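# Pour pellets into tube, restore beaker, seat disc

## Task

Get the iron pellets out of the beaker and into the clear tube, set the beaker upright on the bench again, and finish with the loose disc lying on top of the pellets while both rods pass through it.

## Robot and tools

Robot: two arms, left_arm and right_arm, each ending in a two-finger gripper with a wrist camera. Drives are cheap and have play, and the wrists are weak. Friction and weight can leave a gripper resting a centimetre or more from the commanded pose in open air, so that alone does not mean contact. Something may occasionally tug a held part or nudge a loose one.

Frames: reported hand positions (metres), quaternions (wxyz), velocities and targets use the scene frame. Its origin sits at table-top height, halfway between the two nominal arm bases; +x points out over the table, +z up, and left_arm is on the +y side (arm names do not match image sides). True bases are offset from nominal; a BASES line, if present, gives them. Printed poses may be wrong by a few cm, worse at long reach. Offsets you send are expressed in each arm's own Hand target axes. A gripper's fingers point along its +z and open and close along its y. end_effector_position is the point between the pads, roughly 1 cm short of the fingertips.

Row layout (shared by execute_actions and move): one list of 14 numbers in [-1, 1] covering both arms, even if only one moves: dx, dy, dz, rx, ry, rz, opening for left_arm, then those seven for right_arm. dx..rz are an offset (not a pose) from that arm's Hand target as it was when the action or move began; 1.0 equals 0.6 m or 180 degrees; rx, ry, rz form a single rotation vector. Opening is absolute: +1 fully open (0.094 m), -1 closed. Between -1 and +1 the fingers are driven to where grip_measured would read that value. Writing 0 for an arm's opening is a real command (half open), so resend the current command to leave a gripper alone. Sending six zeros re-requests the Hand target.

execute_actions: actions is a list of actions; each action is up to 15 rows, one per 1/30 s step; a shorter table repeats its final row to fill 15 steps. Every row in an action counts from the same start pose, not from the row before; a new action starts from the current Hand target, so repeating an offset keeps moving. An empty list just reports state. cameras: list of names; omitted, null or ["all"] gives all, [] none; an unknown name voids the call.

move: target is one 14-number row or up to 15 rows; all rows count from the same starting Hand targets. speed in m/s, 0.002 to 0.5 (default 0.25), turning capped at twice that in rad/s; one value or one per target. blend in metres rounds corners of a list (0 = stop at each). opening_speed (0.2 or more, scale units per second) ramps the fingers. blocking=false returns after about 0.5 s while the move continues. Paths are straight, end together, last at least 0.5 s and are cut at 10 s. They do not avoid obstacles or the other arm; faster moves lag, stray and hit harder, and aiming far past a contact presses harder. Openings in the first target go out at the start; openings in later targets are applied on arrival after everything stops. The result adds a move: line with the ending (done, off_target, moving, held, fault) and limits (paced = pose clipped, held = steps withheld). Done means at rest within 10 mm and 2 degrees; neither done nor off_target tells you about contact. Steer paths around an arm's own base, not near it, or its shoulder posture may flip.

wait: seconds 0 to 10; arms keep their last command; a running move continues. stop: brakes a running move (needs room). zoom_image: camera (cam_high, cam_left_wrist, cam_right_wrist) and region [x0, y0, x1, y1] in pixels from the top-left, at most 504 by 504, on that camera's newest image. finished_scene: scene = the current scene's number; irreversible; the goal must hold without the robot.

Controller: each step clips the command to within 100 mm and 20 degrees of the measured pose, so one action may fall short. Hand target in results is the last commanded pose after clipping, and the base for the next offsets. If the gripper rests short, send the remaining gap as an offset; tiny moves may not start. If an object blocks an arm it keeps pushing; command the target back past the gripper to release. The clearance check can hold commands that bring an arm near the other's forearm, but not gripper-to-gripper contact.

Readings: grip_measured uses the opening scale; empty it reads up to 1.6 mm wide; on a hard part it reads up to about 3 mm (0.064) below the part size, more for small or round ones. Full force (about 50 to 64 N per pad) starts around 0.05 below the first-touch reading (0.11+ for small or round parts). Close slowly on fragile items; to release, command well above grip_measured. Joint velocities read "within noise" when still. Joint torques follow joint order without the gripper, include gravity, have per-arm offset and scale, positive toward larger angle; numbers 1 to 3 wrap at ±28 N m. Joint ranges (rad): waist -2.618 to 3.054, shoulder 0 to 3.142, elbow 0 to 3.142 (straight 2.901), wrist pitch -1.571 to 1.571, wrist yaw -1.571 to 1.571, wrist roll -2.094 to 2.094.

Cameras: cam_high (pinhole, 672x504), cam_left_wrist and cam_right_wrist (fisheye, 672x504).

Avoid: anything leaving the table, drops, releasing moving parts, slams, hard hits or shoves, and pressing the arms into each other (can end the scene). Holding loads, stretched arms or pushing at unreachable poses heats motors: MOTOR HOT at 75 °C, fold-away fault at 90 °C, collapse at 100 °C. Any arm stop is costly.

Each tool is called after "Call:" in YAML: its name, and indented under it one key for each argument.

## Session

Call:
execute_actions:
  actions: []

Scene clock: 0.00 s.
left_arm: end_effector_position=(+0.4260, +0.3074, +0.1358) grip_measured=+1.000 end_effector_quat_wxyz=(+0.659, -0.063, +0.749, +0.029) | right_arm: end_effector_position=(+0.3694, -0.3503, +0.1808) grip_measured=+1.000 end_effector_quat_wxyz=(+0.690, +0.071, +0.720, +0.012)
Joint positions: left_arm=[-0.008 1.556 0.261 1.162 -0.152 -0.06 0.094] | right_arm=[-0.118 1.526 0.189 1.29 -0.025 0.115 0.094]
Joint velocities: within noise
Joint torques (N m): no reading
Heat: left arm: 23 °C; right arm: 26 °C.
Hand target: left_arm +0.4281, +0.3078, +0.1431; +0.666, -0.067, +0.742, +0.028 | right_arm +0.3714, -0.3499, +0.1900; +0.700, +0.066, +0.711, +0.012
Tool commands: left_gripper/opening=+1.0 right_gripper/opening=+1.0

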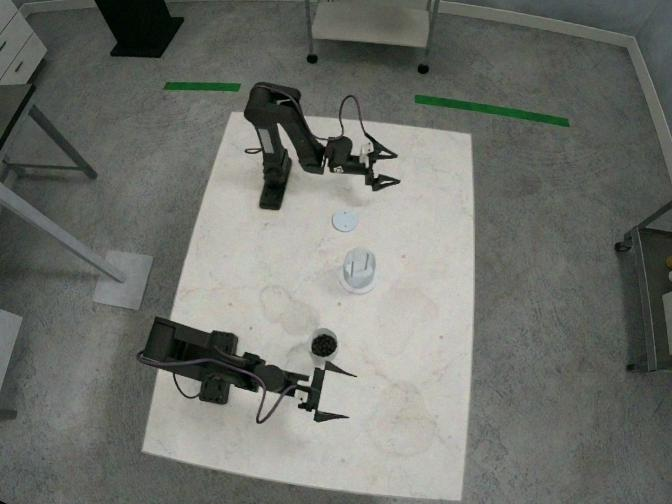

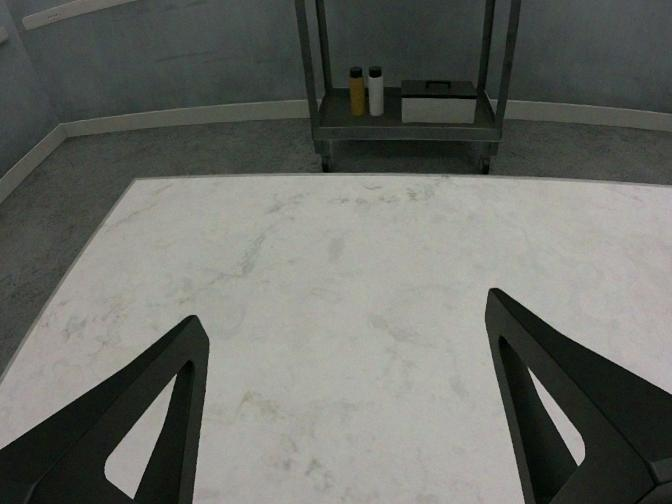

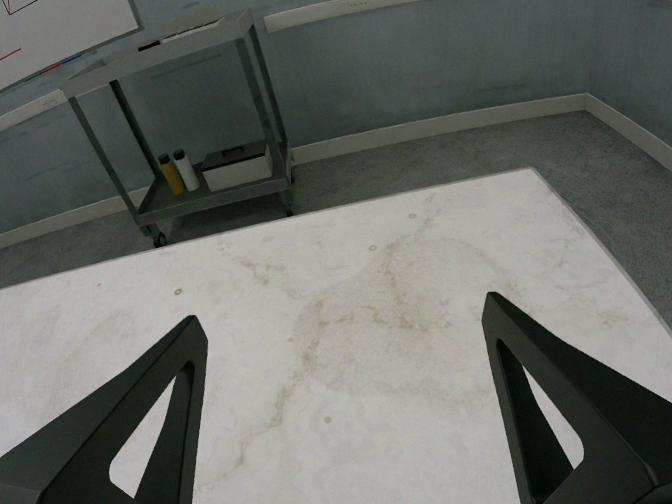

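Call:
zoom_image:
  camera: "cam_high"
  region: [290, 190, 410, 370]

Scaled by 2.800.

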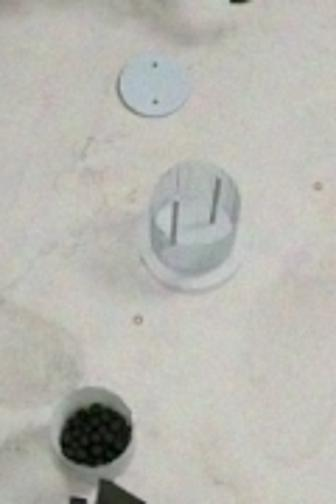

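Call:
move:
  target: [-0.0414, -0.2018, -0.2489, 0.0406, 0.2707, 0.0423, 1, 0.0264, 0.2111, -0.158, -0.1169, 0.1706, -0.0699, 1]
  speed: 0.22

Scene clock: 10.97 s.
left_arm: end_effector_position=(+0.2996, +0.1717, +0.1828) grip_measured=+1.000 end_effector_quat_wxyz=(+0.300, +0.024, +0.953, -0.002) | right_arm: end_effector_position=(+0.2836, -0.2158, +0.1742) grip_measured=+1.000 end_effector_quat_wxyz=(+0.475, -0.143, +0.864, +0.084)
Joint positions: left_arm=[-0.617 1.134 1 -0.915 -0.331 -0.494 0.094] | right_arm=[0.324 0.836 0.428 -0.156 -0.002 0.01 0.094]
Joint velocities: within noise
Joint torques (N m): left_arm=[-0.79 -2.33 8.87 1.02 -0.07 -0.13] | right_arm=[0.72 -1.68 8.72 1.34 0.08 0.02]
Heat: left arm: 24 °C; right arm: 27 °C.
Hand target: left_arm +0.2999, +0.1701, +0.1900; +0.301, +0.017, +0.953, -0.005 | right_arm +0.2866, -0.2154, +0.1899; +0.486, -0.143, +0.858, +0.081
Off the commanded pose: left_arm 0.007 m, 1 deg | right_arm 0.016 m, 1 deg.
move: off_target (right_arm)

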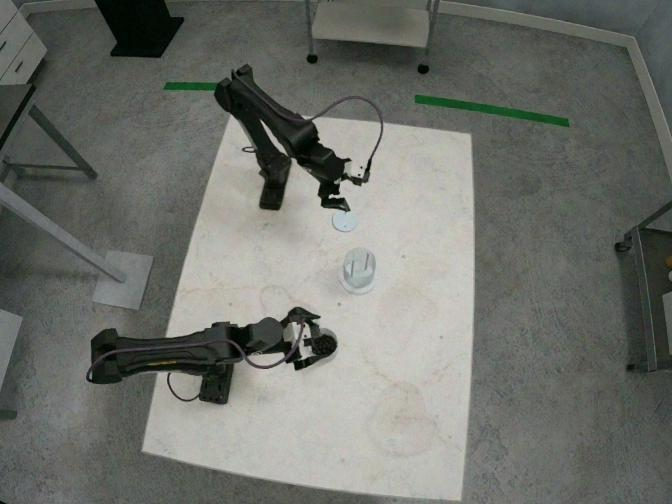

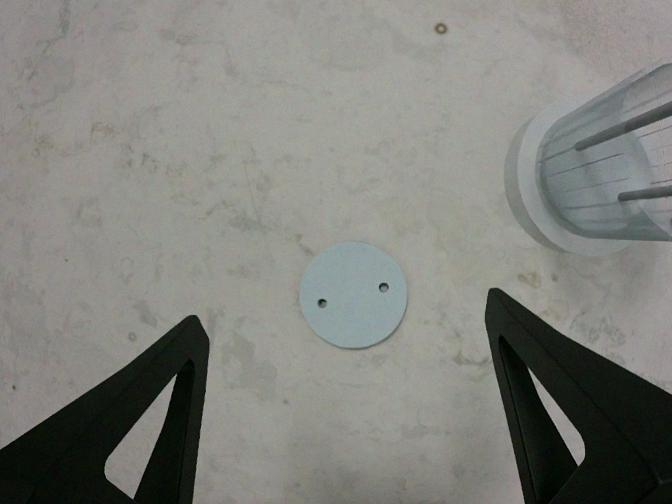

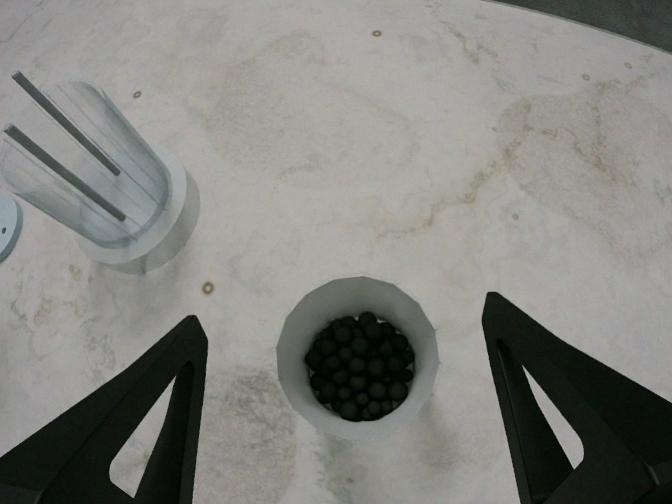

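Call:
move:
  target: [0.10065, 0.0063, 0.098, -0.0191, 0, -0.0273, 1, 0.0843, -0.0072, 0.0539, 0, 0, 0, 1]
  speed: 0.15
  cameras: ["cam_left_wrist", "cam_right_wrist"]

Scene clock: 19.50 s.
left_arm: end_effector_position=(+0.2783, +0.1757, +0.1027) grip_measured=+1.000 end_effector_quat_wxyz=(+0.283, -0.021, +0.959, +0.014) | right_arm: end_effector_position=(+0.2850, -0.2184, +0.1240) grip_measured=+1.000 end_effector_quat_wxyz=(+0.470, -0.140, +0.868, +0.081)
Joint positions: left_arm=[-0.694 1.134 0.707 -0.714 -0.393 -0.666 0.094] | right_arm=[0.313 0.948 0.266 0.105 -0.004 0.007 0.094]
Joint velocities: within noise
Joint torques (N m): left_arm=[-0.79 -3.28 5.94 1.42 -0.4 -0.15] | right_arm=[-0.59 -1.24 4.92 1.96 -0.05 -0.13]
Heat: left arm: 25 °C; right arm: 27 °C.
Hand target: left_arm +0.2843, +0.1745, +0.1072; +0.301, -0.033, +0.953, +0.010 | right_arm +0.2896, -0.2190, +0.1299; +0.486, -0.143, +0.858, +0.081
Off the commanded pose: left_arm 0.008 m, 3 deg | right_arm 0.008 m, 2 deg.
move: off_target (left_arm)
Images, in order (width x height): cam_left_wrist 672x504, cam_right_wrist 672x504.

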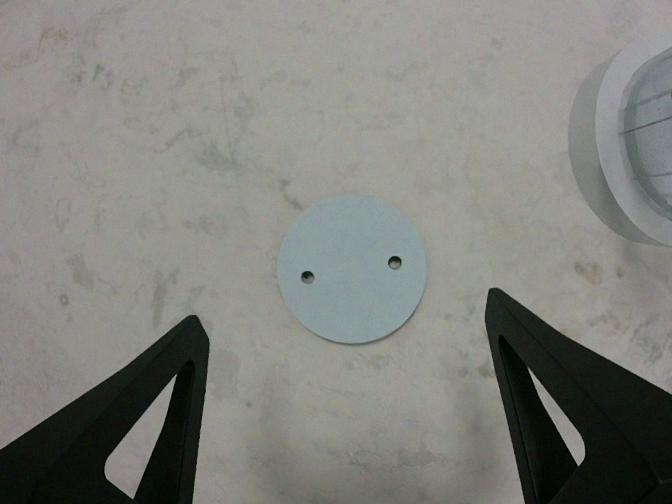

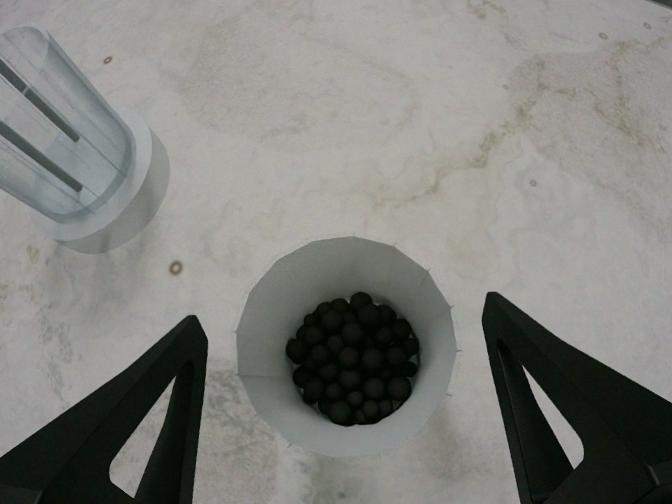

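Call:
execute_actions:
  actions: []

Scene clock: 21.83 s.
left_arm: end_effector_position=(+0.2785, +0.1755, +0.1028) grip_measured=+1.000 end_effector_quat_wxyz=(+0.283, -0.021, +0.959, +0.014) | right_arm: end_effector_position=(+0.2851, -0.2181, +0.1243) grip_measured=+1.000 end_effector_quat_wxyz=(+0.470, -0.141, +0.868, +0.081)
Joint positions: left_arm=[-0.694 1.134 0.707 -0.712 -0.393 -0.666 0.094] | right_arm=[0.313 0.948 0.266 0.106 -0.006 0.007 0.094]
Joint velocities: within noise
Joint torques (N m): left_arm=[-0.57 -3.1 5.98 1.43 -0.43 -0.13] | right_arm=[-0.7 -1.18 4.82 1.94 -0.07 -0.11]
Heat: left arm: 25 °C; right arm: 27 °C.
Hand target: left_arm +0.2843, +0.1745, +0.1072; +0.301, -0.033, +0.953, +0.010 | right_arm +0.2896, -0.2190, +0.1299; +0.486, -0.143, +0.858, +0.081
Tool commands: left_gripper/opening=+1.0 right_gripper/opening=+1.0
Off the commanded pose: left_arm 0.007 m, 3 deg | right_arm 0.007 m, 2 deg.

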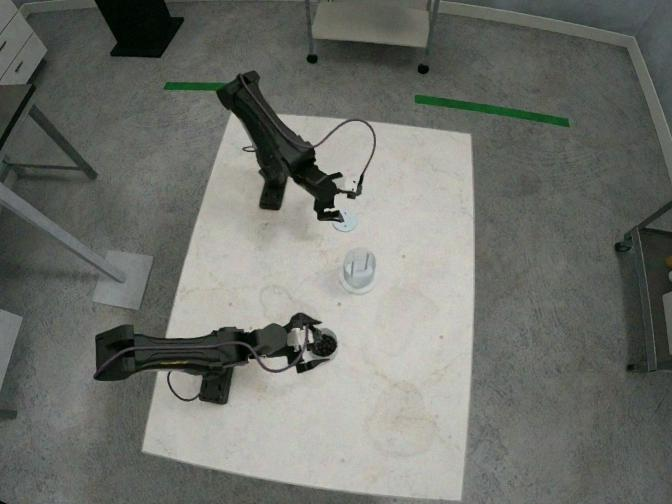

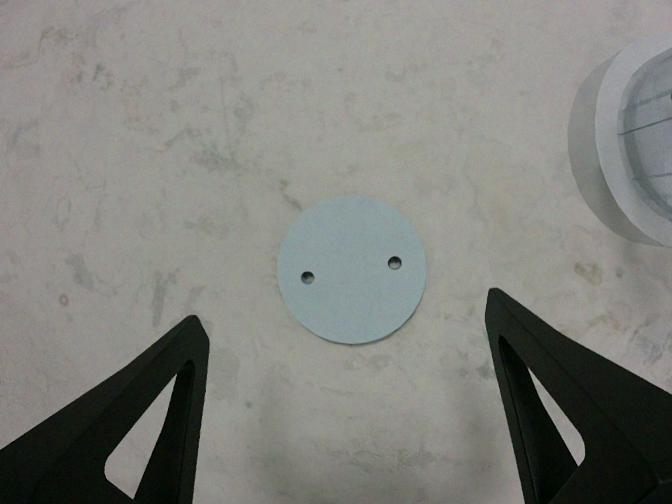

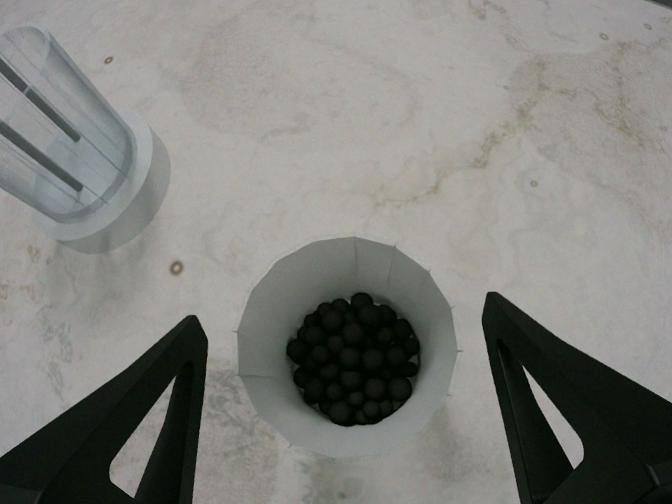

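Call:
move:
  target: [0.0488, 0.0022, 0.0842, 0, 0, 0, 1.0, 0.1186, -0.0005, 0.0711, 0, 0, 0, 1.0]
  speed: 0.12

Scene clock: 28.77 s.
left_arm: end_effector_position=(+0.2831, +0.1744, +0.0482) grip_measured=+1.000 end_effector_quat_wxyz=(+0.291, -0.026, +0.956, +0.009) | right_arm: end_effector_position=(+0.2839, -0.2176, +0.0395) grip_measured=+1.000 end_effector_quat_wxyz=(+0.467, -0.143, +0.869, +0.083)
Joint positions: left_arm=[-0.686 1.227 0.523 -0.415 -0.394 -0.666 0.094] | right_arm=[0.313 1.569 0.057 0.93 -0.01 0.006 0.094]
Joint velocities: within noise
Joint torques (N m): left_arm=[0.69 -2.41 5.53 1.45 -0.21 0.09] | right_arm=[-0.81 -2.82 2.13 1.99 -0.09 -0.11]
Heat: left arm: 25 °C; right arm: 27 °C.
Hand target: left_arm +0.2893, +0.1762, +0.0491; +0.301, -0.033, +0.953, +0.010 | right_arm +0.2897, -0.2193, +0.0469; +0.486, -0.143, +0.858, +0.081
Off the commanded pose: left_arm 0.006 m, 1 deg | right_arm 0.010 m, 2 deg.
move: done

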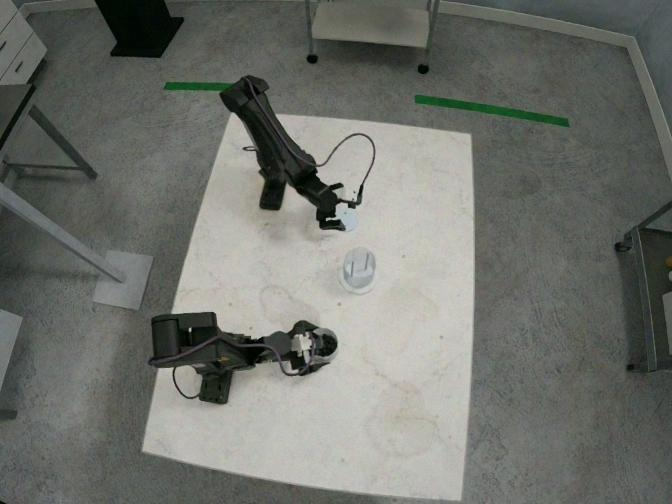

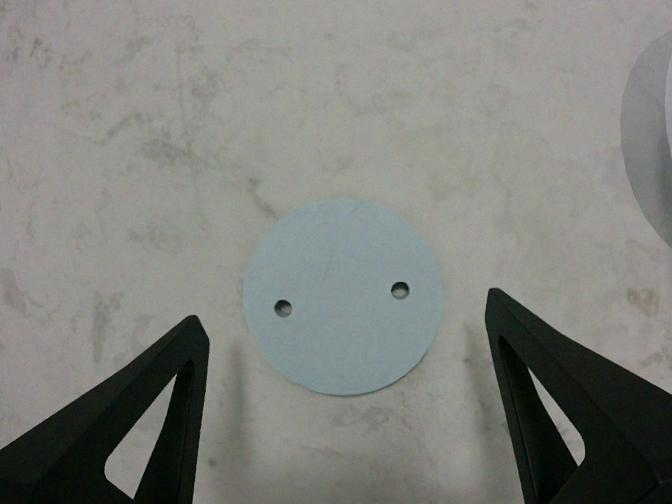

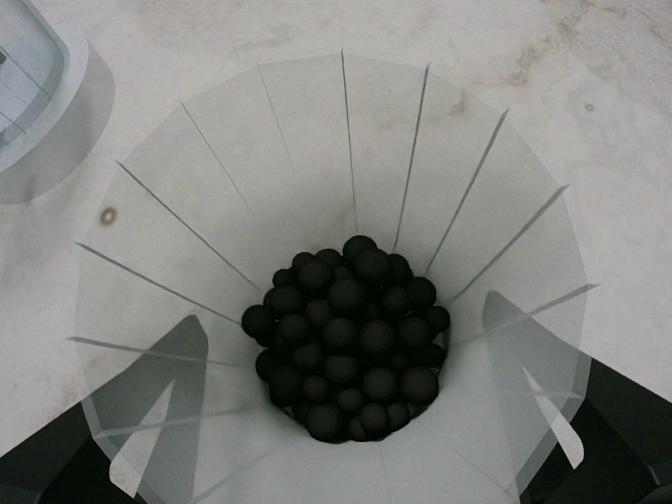

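Call:
move:
  target:
    - [0.0272, 0.0045, 0.0402, 0, 0, 0, 1.0, 0.0107, 0, 0.0064, 0, 0, 0, 1.0]
    - [0.0272, 0.0045, 0.0402, 0, 0, 0, 1.0, 0.0107, 0, 0.0064, 0, 0, 0, 0.5]
  speed: 0.06
  opening_speed: 0.35

Scene clock: 33.47 s.
left_arm: end_effector_position=(+0.2845, +0.1775, +0.0198) grip_measured=+1.000 end_effector_quat_wxyz=(+0.293, -0.032, +0.956, +0.009) | right_arm: end_effector_position=(+0.2852, -0.2185, +0.0329) grip_measured=+0.647 end_effector_quat_wxyz=(+0.469, -0.141, +0.868, +0.081)
Joint positions: left_arm=[-0.674 1.307 0.439 -0.244 -0.394 -0.665 0.094] | right_arm=[0.31 1.666 0.051 1.037 -0.009 0.004 0.077]
Joint velocities: within noise
Joint torques (N m): left_arm=[0.75 -2.69 5.15 1.47 -0.23 0.09] | right_arm=[-0.9 -3.14 1.62 1.97 -0.06 -0.11]
Heat: left arm: 25 °C; right arm: 27 °C.
Hand target: left_arm +0.2896, +0.1789, +0.0199; +0.301, -0.033, +0.953, +0.010 | right_arm +0.2897, -0.2193, +0.0394; +0.486, -0.143, +0.858, +0.081
Off the commanded pose: left_arm 0.005 m, 1 deg | right_arm 0.008 m, 2 deg.
move: done

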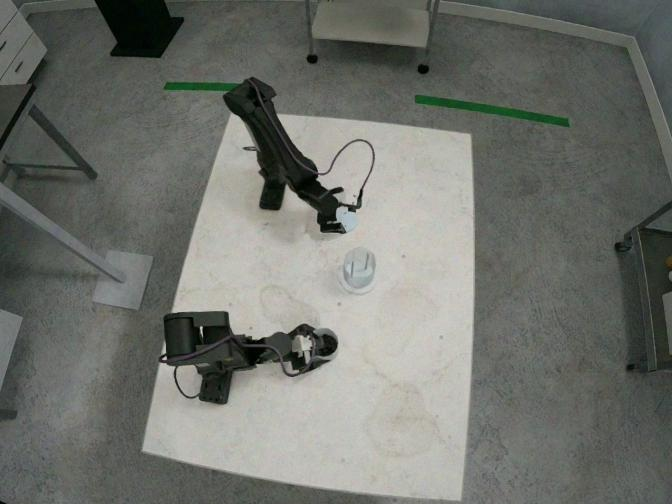

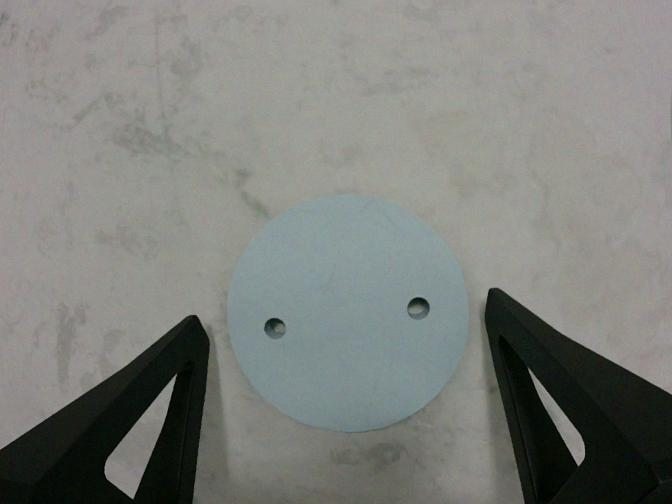

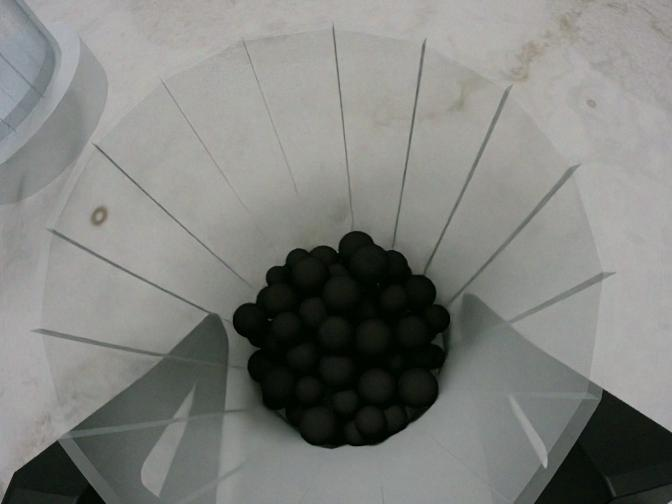

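Call:
move:
  target:
    - [0.00875, 0.0002, 0.0081, 0, 0, 0, 1.0, 0, 0, 0, 0, 0, 0, 0.5]
    - [0.00875, 0.0002, 0.0081, 0, 0, 0, 0.42, -0.2, 0, -0.1202, 0, 0, 0, 0.5]
  speed: [0.03, 0.12]
  opening_speed: 0.35
  cameras: ["cam_left_wrist", "cam_right_wrist"]

Scene clock: 42.30 s.
left_arm: end_effector_position=(+0.2861, +0.1794, +0.0147) grip_measured=+0.642 end_effector_quat_wxyz=(+0.296, -0.034, +0.955, +0.010) | right_arm: end_effector_position=(+0.2766, -0.2216, +0.1427) grip_measured=+0.647 end_effector_quat_wxyz=(+0.439, -0.144, +0.884, +0.076)
Joint positions: left_arm=[-0.666 1.325 0.422 -0.203 -0.397 -0.658 0.077] | right_arm=[0.31 0.876 0.382 -0.155 -0.007 0.004 0.077]
Joint velocities: within noise
Joint torques (N m): left_arm=[0.54 -2.5 4.7 1.43 -0.22 0.01] | right_arm=[-0.81 -4.21 9.24 1.7 -0.05 -0.14]
Heat: left arm: 24 °C; right arm: 27 °C.
Hand target: left_arm +0.2881, +0.1789, +0.0129; +0.301, -0.033, +0.953, +0.010 | right_arm +0.2896, -0.2193, +0.1794; +0.486, -0.143, +0.858, +0.081
Off the commanded pose: left_arm 0.003 m, 1 deg | right_arm 0.039 m, 6 deg.
move: off_target (right_arm)
Images, in order (width x height): cam_left_wrist 672x504, cam_right_wrist 672x504.

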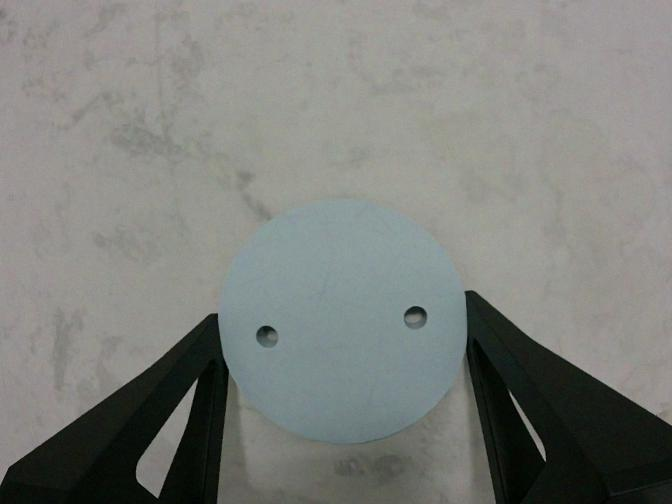

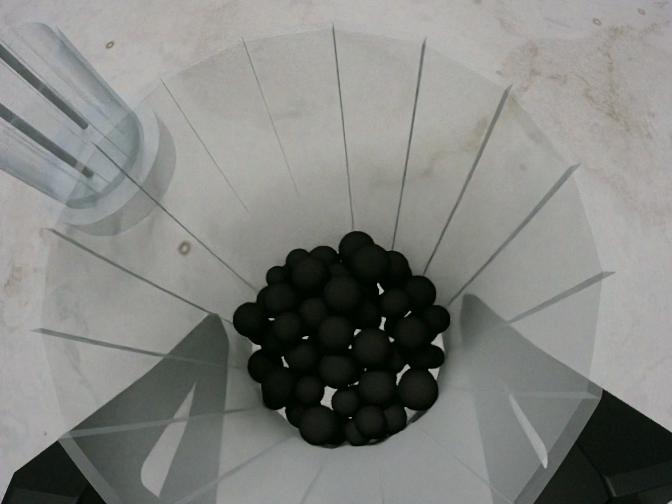

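Call:
move:
  target: [-0.1149, 0, -0.1637, 0, 0, 0, 0.42, -0.2015, 0.0930, 0.1393, -0.0826, -0.0162, -0.0467, 0.5]
  speed: 0.12

Scene clock: 49.27 s.
left_arm: end_effector_position=(+0.2855, +0.1798, +0.1180) grip_measured=+0.642 end_effector_quat_wxyz=(+0.287, -0.031, +0.957, +0.018) | right_arm: end_effector_position=(+0.3772, -0.1389, +0.1991) grip_measured=+0.647 end_effector_quat_wxyz=(+0.428, -0.251, +0.855, +0.148)
Joint positions: left_arm=[-0.666 1.138 0.767 -0.761 -0.397 -0.658 0.077] | right_arm=[0.331 1.411 0.901 -0.138 -0.22 -0.117 0.077]
Joint velocities: within noise
Joint torques (N m): left_arm=[0.61 -5.18 8.77 0.94 -0.22 -0.03] | right_arm=[0.69 -5.94 9.59 2.27 -0.26 -0.11]
Heat: left arm: 25 °C; right arm: 28 °C.
Hand target: left_arm +0.2881, +0.1789, +0.1329; +0.301, -0.033, +0.953, +0.010 | right_arm +0.3981, -0.1230, +0.2401; +0.490, -0.265, +0.815, +0.159
Off the commanded pose: left_arm 0.015 m, 2 deg | right_arm 0.049 m, 9 deg.
move: off_target (left_arm, right_arm)

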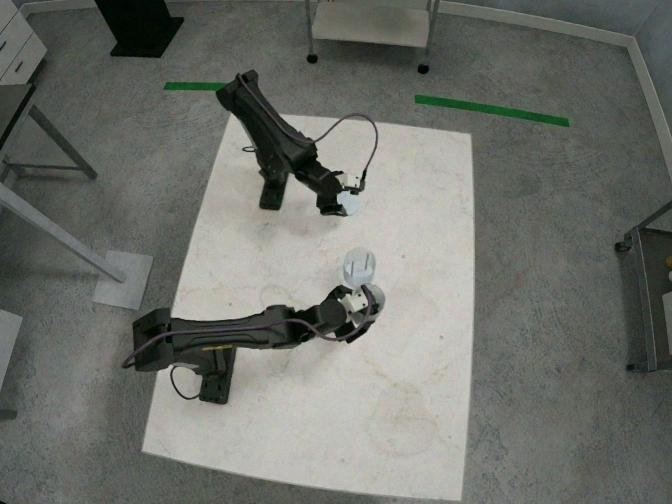

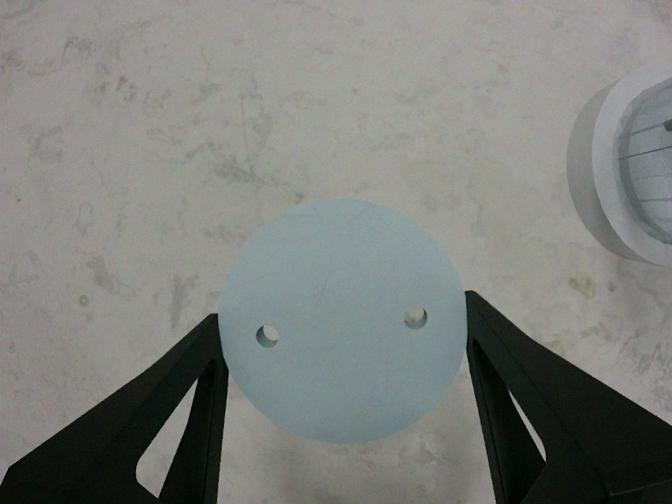

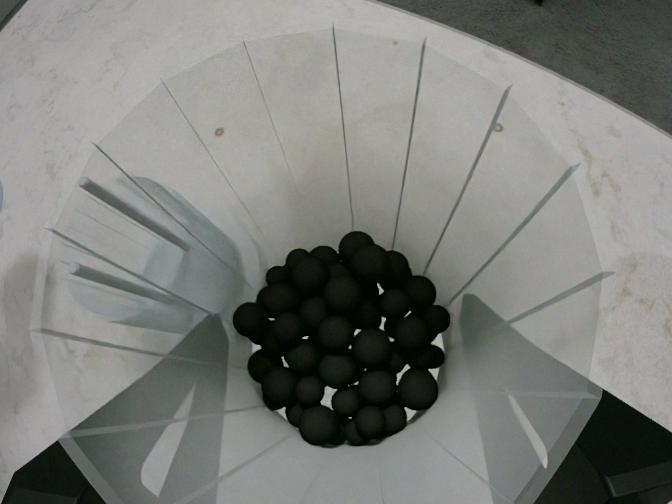

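Call:
move:
  target: [0, 0, 0, 0, 0, 0, 0.42, 0.0013, 0.0312, 0.1363, 0.1401, -0.0095, -0.2069, 0.5]
  speed: 0.2

Scene clock: 55.13 s.
left_arm: end_effector_position=(+0.2852, +0.1801, +0.1178) grip_measured=+0.642 end_effector_quat_wxyz=(+0.286, -0.031, +0.958, +0.019) | right_arm: end_effector_position=(+0.4252, -0.0763, +0.1607) grip_measured=+0.647 end_effector_quat_wxyz=(+0.511, -0.435, +0.720, -0.176)
Joint positions: left_arm=[-0.666 1.138 0.767 -0.763 -0.397 -0.658 0.077] | right_arm=[0.641 1.76 0.901 0.391 0.399 -0.682 0.077]
Joint velocities: within noise
Joint torques (N m): left_arm=[0.46 -5.3 8.73 1 -0.16 0.06] | right_arm=[0.43 -8.13 8.39 2.5 0.28 -0.05]
Heat: left arm: 26 °C; right arm: 29 °C.
Hand target: left_arm +0.2881, +0.1789, +0.1329; +0.301, -0.033, +0.953, +0.010 | right_arm +0.4452, -0.0656, +0.2009; +0.571, -0.396, +0.696, -0.179
Off the commanded pose: left_arm 0.015 m, 2 deg | right_arm 0.046 m, 9 deg.
move: off_target (left_arm, right_arm)

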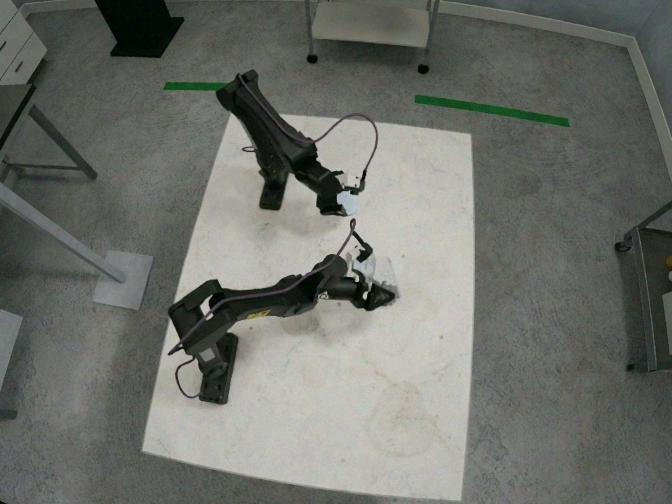

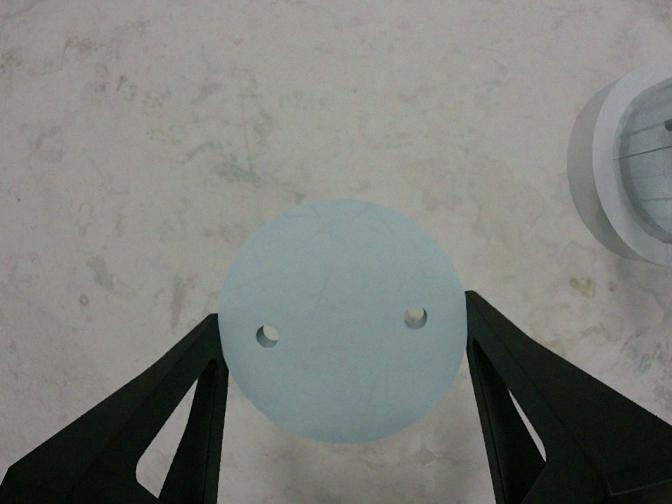

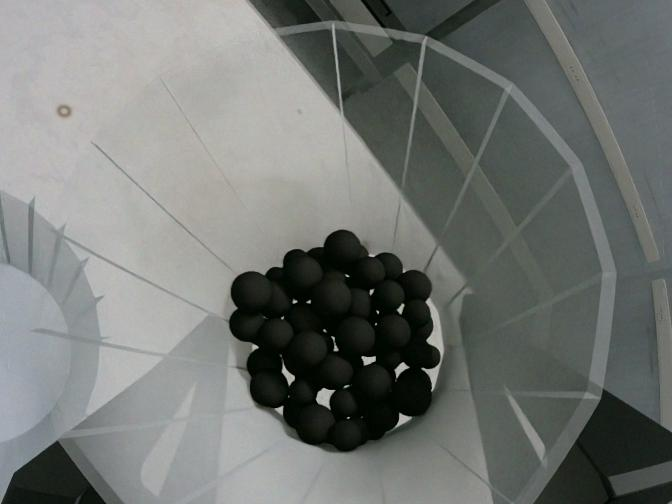

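Call:
zoom_image:
  camera: "cam_right_wrist"
  region: [0, 160, 240, 504]

Call:
zoom_image:
  camera: "cam_high"
  region: [300, 200, 440, 340]

Scaled by 1.465 from the camera's 672x504 image, which has a finer 960x720 frame.

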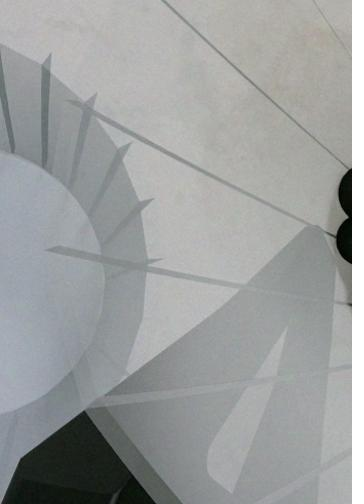

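Scaled by 3.600.

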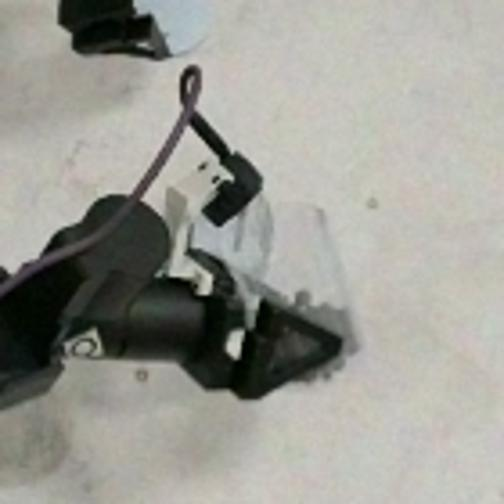

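Call:
zoom_image:
  camera: "cam_right_wrist"
  region: [0, 180, 120, 300]

Call:
zoom_image:
  camera: "cam_right_wrist"
  region: [0, 290, 120, 410]

Scaled by 4.200 from the camera's 672x504 image, which has a finer 960x720 frame.

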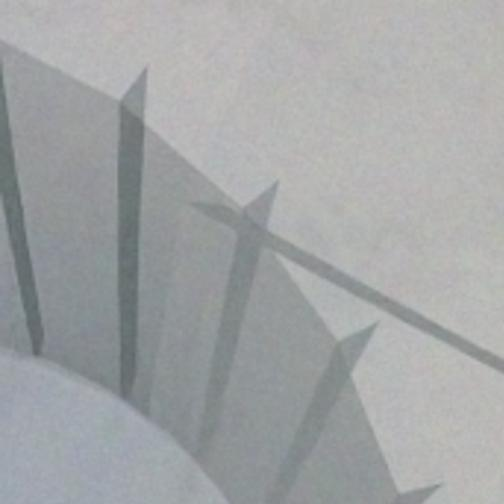

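Scaled by 4.200 from the camera's 672x504 image, which has a finer 960x720 frame.

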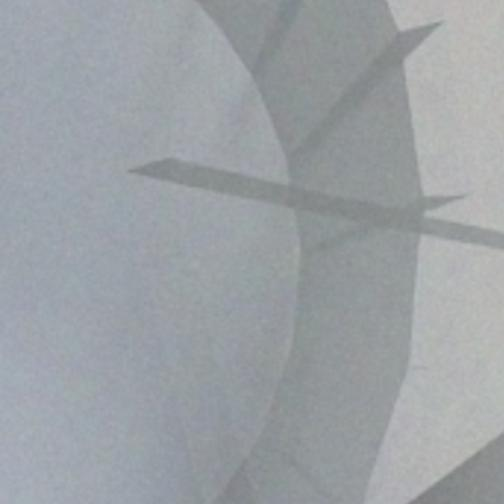

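Call:
move:
  target: [0, 0, 0, 0, 0, 0, 0.42, -0.0288, -0.0100, -0.0223, 0.0913, 0, -0.1394, 0.5]
  speed: 0.15

Scene clock: 65.77 s.
left_arm: end_effector_position=(+0.2852, +0.1801, +0.1178) grip_measured=+0.642 end_effector_quat_wxyz=(+0.286, -0.031, +0.958, +0.019) | right_arm: end_effector_position=(+0.4327, -0.0610, +0.1985) grip_measured=+0.647 end_effector_quat_wxyz=(+0.531, -0.492, +0.568, -0.392)
Joint positions: left_arm=[-0.666 1.138 0.767 -0.763 -0.397 -0.658 0.077] | right_arm=[0.739 1.876 0.886 0.826 0.668 -1.248 0.077]
Joint velocities: within noise
Joint torques (N m): left_arm=[0.36 -5.16 8.55 1.02 -0.19 0] | right_arm=[0.65 -8.69 5.04 2.53 0.19 -0.02]
Heat: left arm: 27 °C; right arm: 31 °C.
Hand target: left_arm +0.2881, +0.1789, +0.1329; +0.301, -0.033, +0.953, +0.010 | right_arm +0.4353, -0.0590, +0.2202; +0.569, -0.452, +0.561, -0.395
Off the commanded pose: left_arm 0.015 m, 2 deg | right_arm 0.022 m, 6 deg.
move: off_target (left_arm, right_arm)

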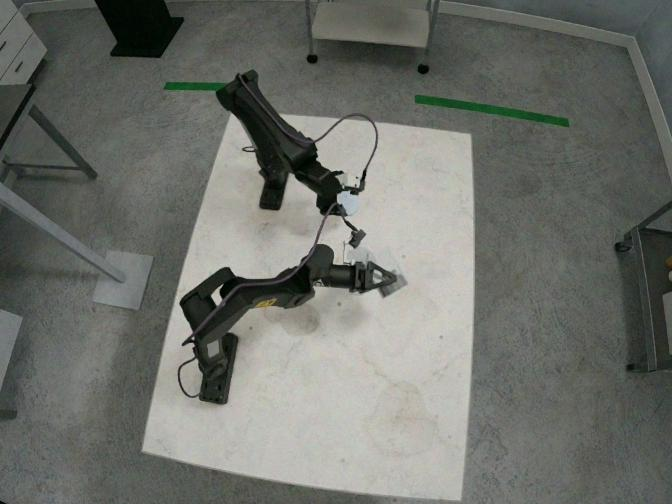

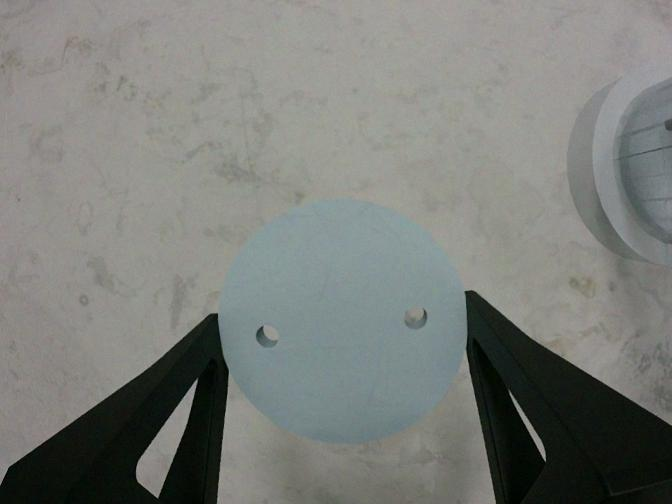

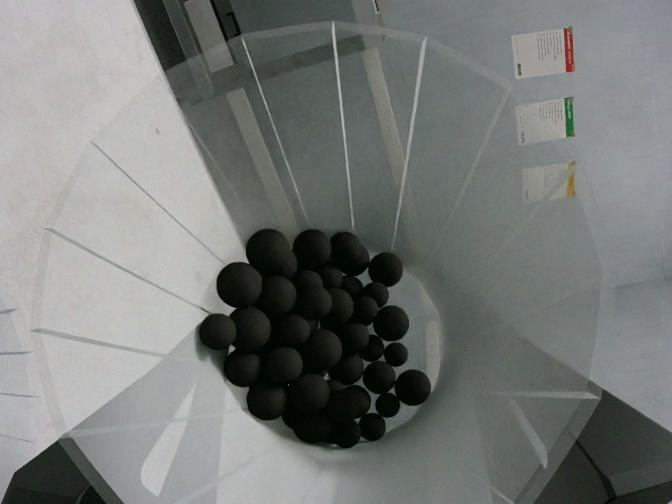

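Call:
move:
  target: [0, 0, 0, 0, 0, 0, 0.42, 0.0198, 0.0240, -0.0288, 0, 0, 0, 0.5]
  speed: 0.06
  cameras: ["cam_high", "cam_right_wrist"]

Scene clock: 67.93 s.
left_arm: end_effector_position=(+0.2852, +0.1801, +0.1178) grip_measured=+0.642 end_effector_quat_wxyz=(+0.286, -0.031, +0.958, +0.019) | right_arm: end_effector_position=(+0.4181, -0.0729, +0.1815) grip_measured=+0.647 end_effector_quat_wxyz=(+0.529, -0.490, +0.569, -0.396)
Joint positions: left_arm=[-0.666 1.138 0.767 -0.763 -0.397 -0.658 0.077] | right_arm=[0.747 1.876 0.787 0.924 0.685 -1.248 0.077]
Joint velocities: within noise
Joint torques (N m): left_arm=[0.5 -5.3 8.39 0.9 -0.18 0.02] | right_arm=[0.7 -8.57 4.4 2.49 0.19 -0.02]
Heat: left arm: 27 °C; right arm: 32 °C.
Hand target: left_arm +0.2881, +0.1789, +0.1329; +0.301, -0.033, +0.953, +0.010 | right_arm +0.4179, -0.0676, +0.2037; +0.569, -0.452, +0.561, -0.395
Off the commanded pose: left_arm 0.015 m, 2 deg | right_arm 0.023 m, 6 deg.
move: off_target (left_arm, right_arm)
Images, in order (width x height): cam_high 672x504, cam_right_wrist 672x504.

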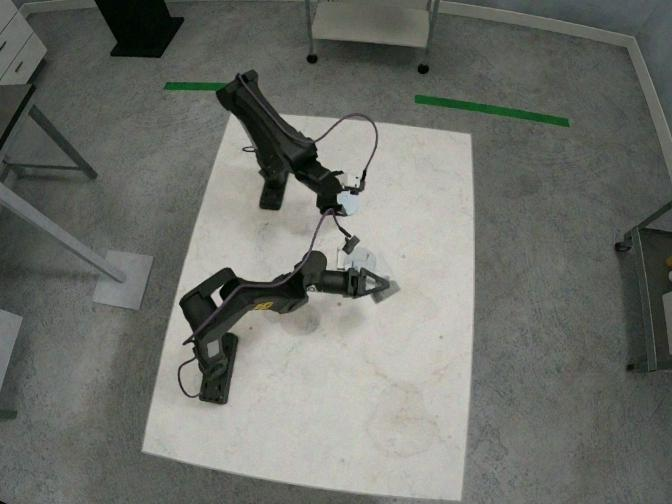

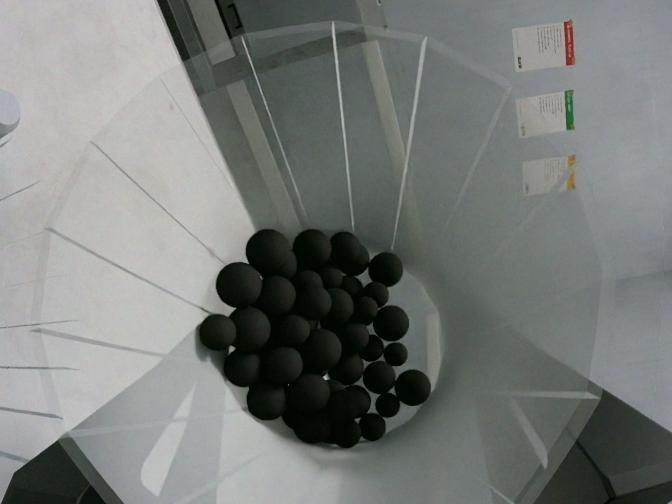

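Call:
zoom_image:
  camera: "cam_right_wrist"
  region: [0, 50, 150, 200]

Scaled by 3.360 from the camera's 672x504 image, which has a finer 960x720 frame.

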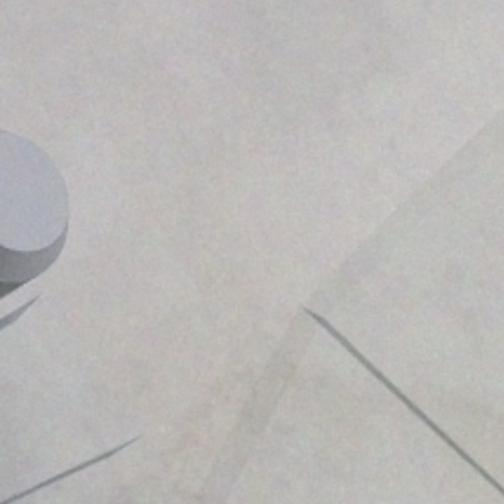

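Call:
move:
  target: [0, 0, 0, 0, 0, 0, 0.42, -0.0193, -0.0263, -0.0082, 0.0457, 0, -0.0697, 0.5]
  speed: 0.1
  cameras: ["cam_high", "cam_right_wrist"]

Scene clock: 74.10 s.
left_arm: end_effector_position=(+0.2852, +0.1801, +0.1178) grip_measured=+0.642 end_effector_quat_wxyz=(+0.286, -0.031, +0.958, +0.019) | right_arm: end_effector_position=(+0.4158, -0.0663, +0.2014) grip_measured=+0.647 end_effector_quat_wxyz=(+0.513, -0.507, +0.483, -0.496)
Joint positions: left_arm=[-0.666 1.138 0.767 -0.763 -0.397 -0.658 0.077] | right_arm=[0.779 1.954 0.787 1.192 0.751 -1.596 0.077]
Joint velocities: within noise
Joint torques (N m): left_arm=[0.25 -5.34 8.94 0.98 -0.17 0.07] | right_arm=[0.65 -8.49 4.27 2.43 0.03 0.01]
Heat: left arm: 27 °C; right arm: 32 °C.
Hand target: left_arm +0.2881, +0.1789, +0.1329; +0.301, -0.033, +0.953, +0.010 | right_arm +0.4132, -0.0613, +0.2223; +0.554, -0.469, +0.479, -0.494
Off the commanded pose: left_arm 0.015 m, 2 deg | right_arm 0.022 m, 6 deg.
move: off_target (left_arm, right_arm)
Images, in order (width x height): cam_high 672x504, cam_right_wrist 672x504.

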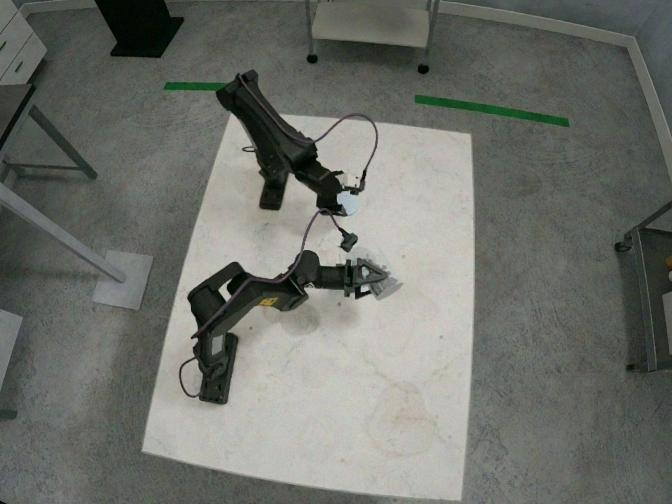

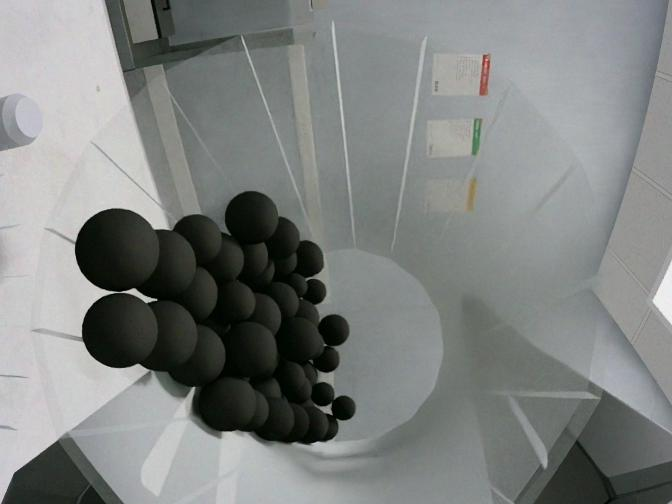

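Call:
move:
  target: [0, 0, 0, 0, 0, 0, 0.42, -0.0192, -0.0267, -0.0087, 0.0457, 0, -0.0697, 0.5]
  speed: 0.1
  cameras: ["cam_high", "cam_right_wrist"]

Scene clock: 77.50 s.
left_arm: end_effector_position=(+0.2852, +0.1801, +0.1178) grip_measured=+0.642 end_effector_quat_wxyz=(+0.286, -0.031, +0.958, +0.019) | right_arm: end_effector_position=(+0.4076, -0.0602, +0.2227) grip_measured=+0.647 end_effector_quat_wxyz=(+0.495, -0.507, +0.395, -0.585)
Joint positions: left_arm=[-0.666 1.138 0.767 -0.763 -0.397 -0.658 0.077] | right_arm=[0.804 2.04 0.787 1.496 0.761 -1.947 0.077]
Joint velocities: within noise
Joint torques (N m): left_arm=[0.35 -5.33 8.57 1.02 -0.23 0.09] | right_arm=[0.76 -8.29 5.61 1.92 -0.15 0.01]
Heat: left arm: 28 °C; right arm: 32 °C.
Hand target: left_arm +0.2881, +0.1789, +0.1329; +0.301, -0.033, +0.953, +0.010 | right_arm +0.4059, -0.0512, +0.2385; +0.528, -0.477, +0.388, -0.585
Off the commanded pose: left_arm 0.015 m, 2 deg | right_arm 0.018 m, 5 deg.
joint sent to its limit (right arm) — joint 4 (wrist pitch), upper limit. The joint targets are off in position, not in orientation.
move: off_target (left_arm, right_arm)
Images, in order (width x height): cam_high 672x504, cam_right_wrist 672x504.

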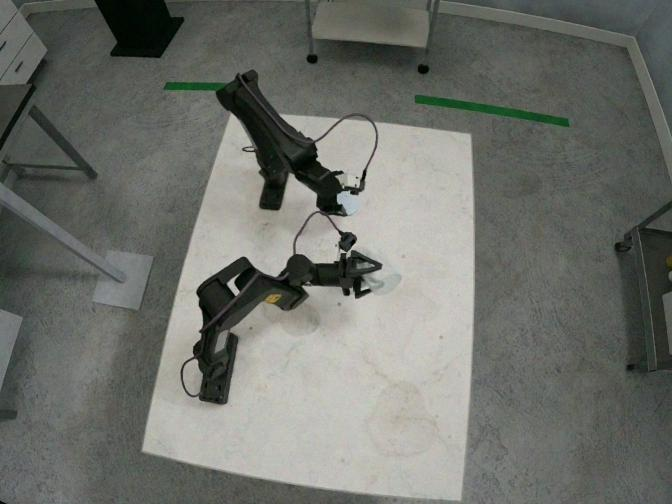

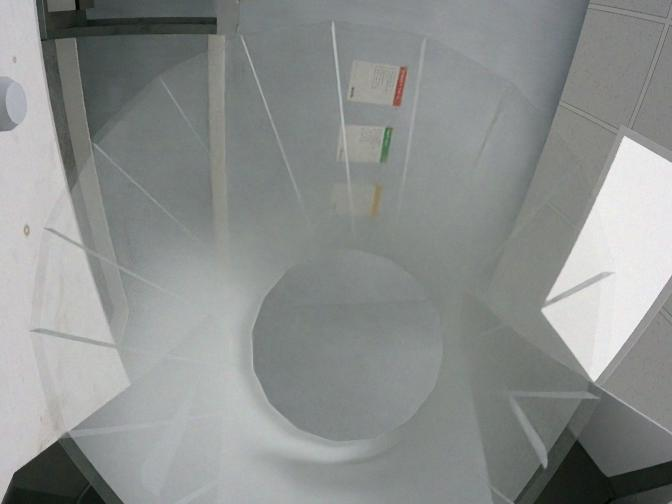

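Call:
zoom_image:
  camera: "cam_high"
  region: [300, 200, 460, 360]

Scaled by 3.150.

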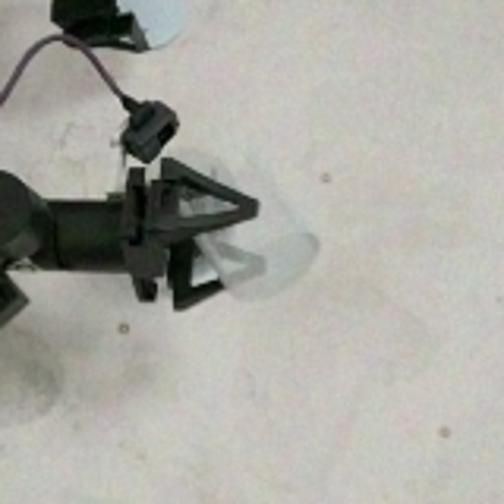

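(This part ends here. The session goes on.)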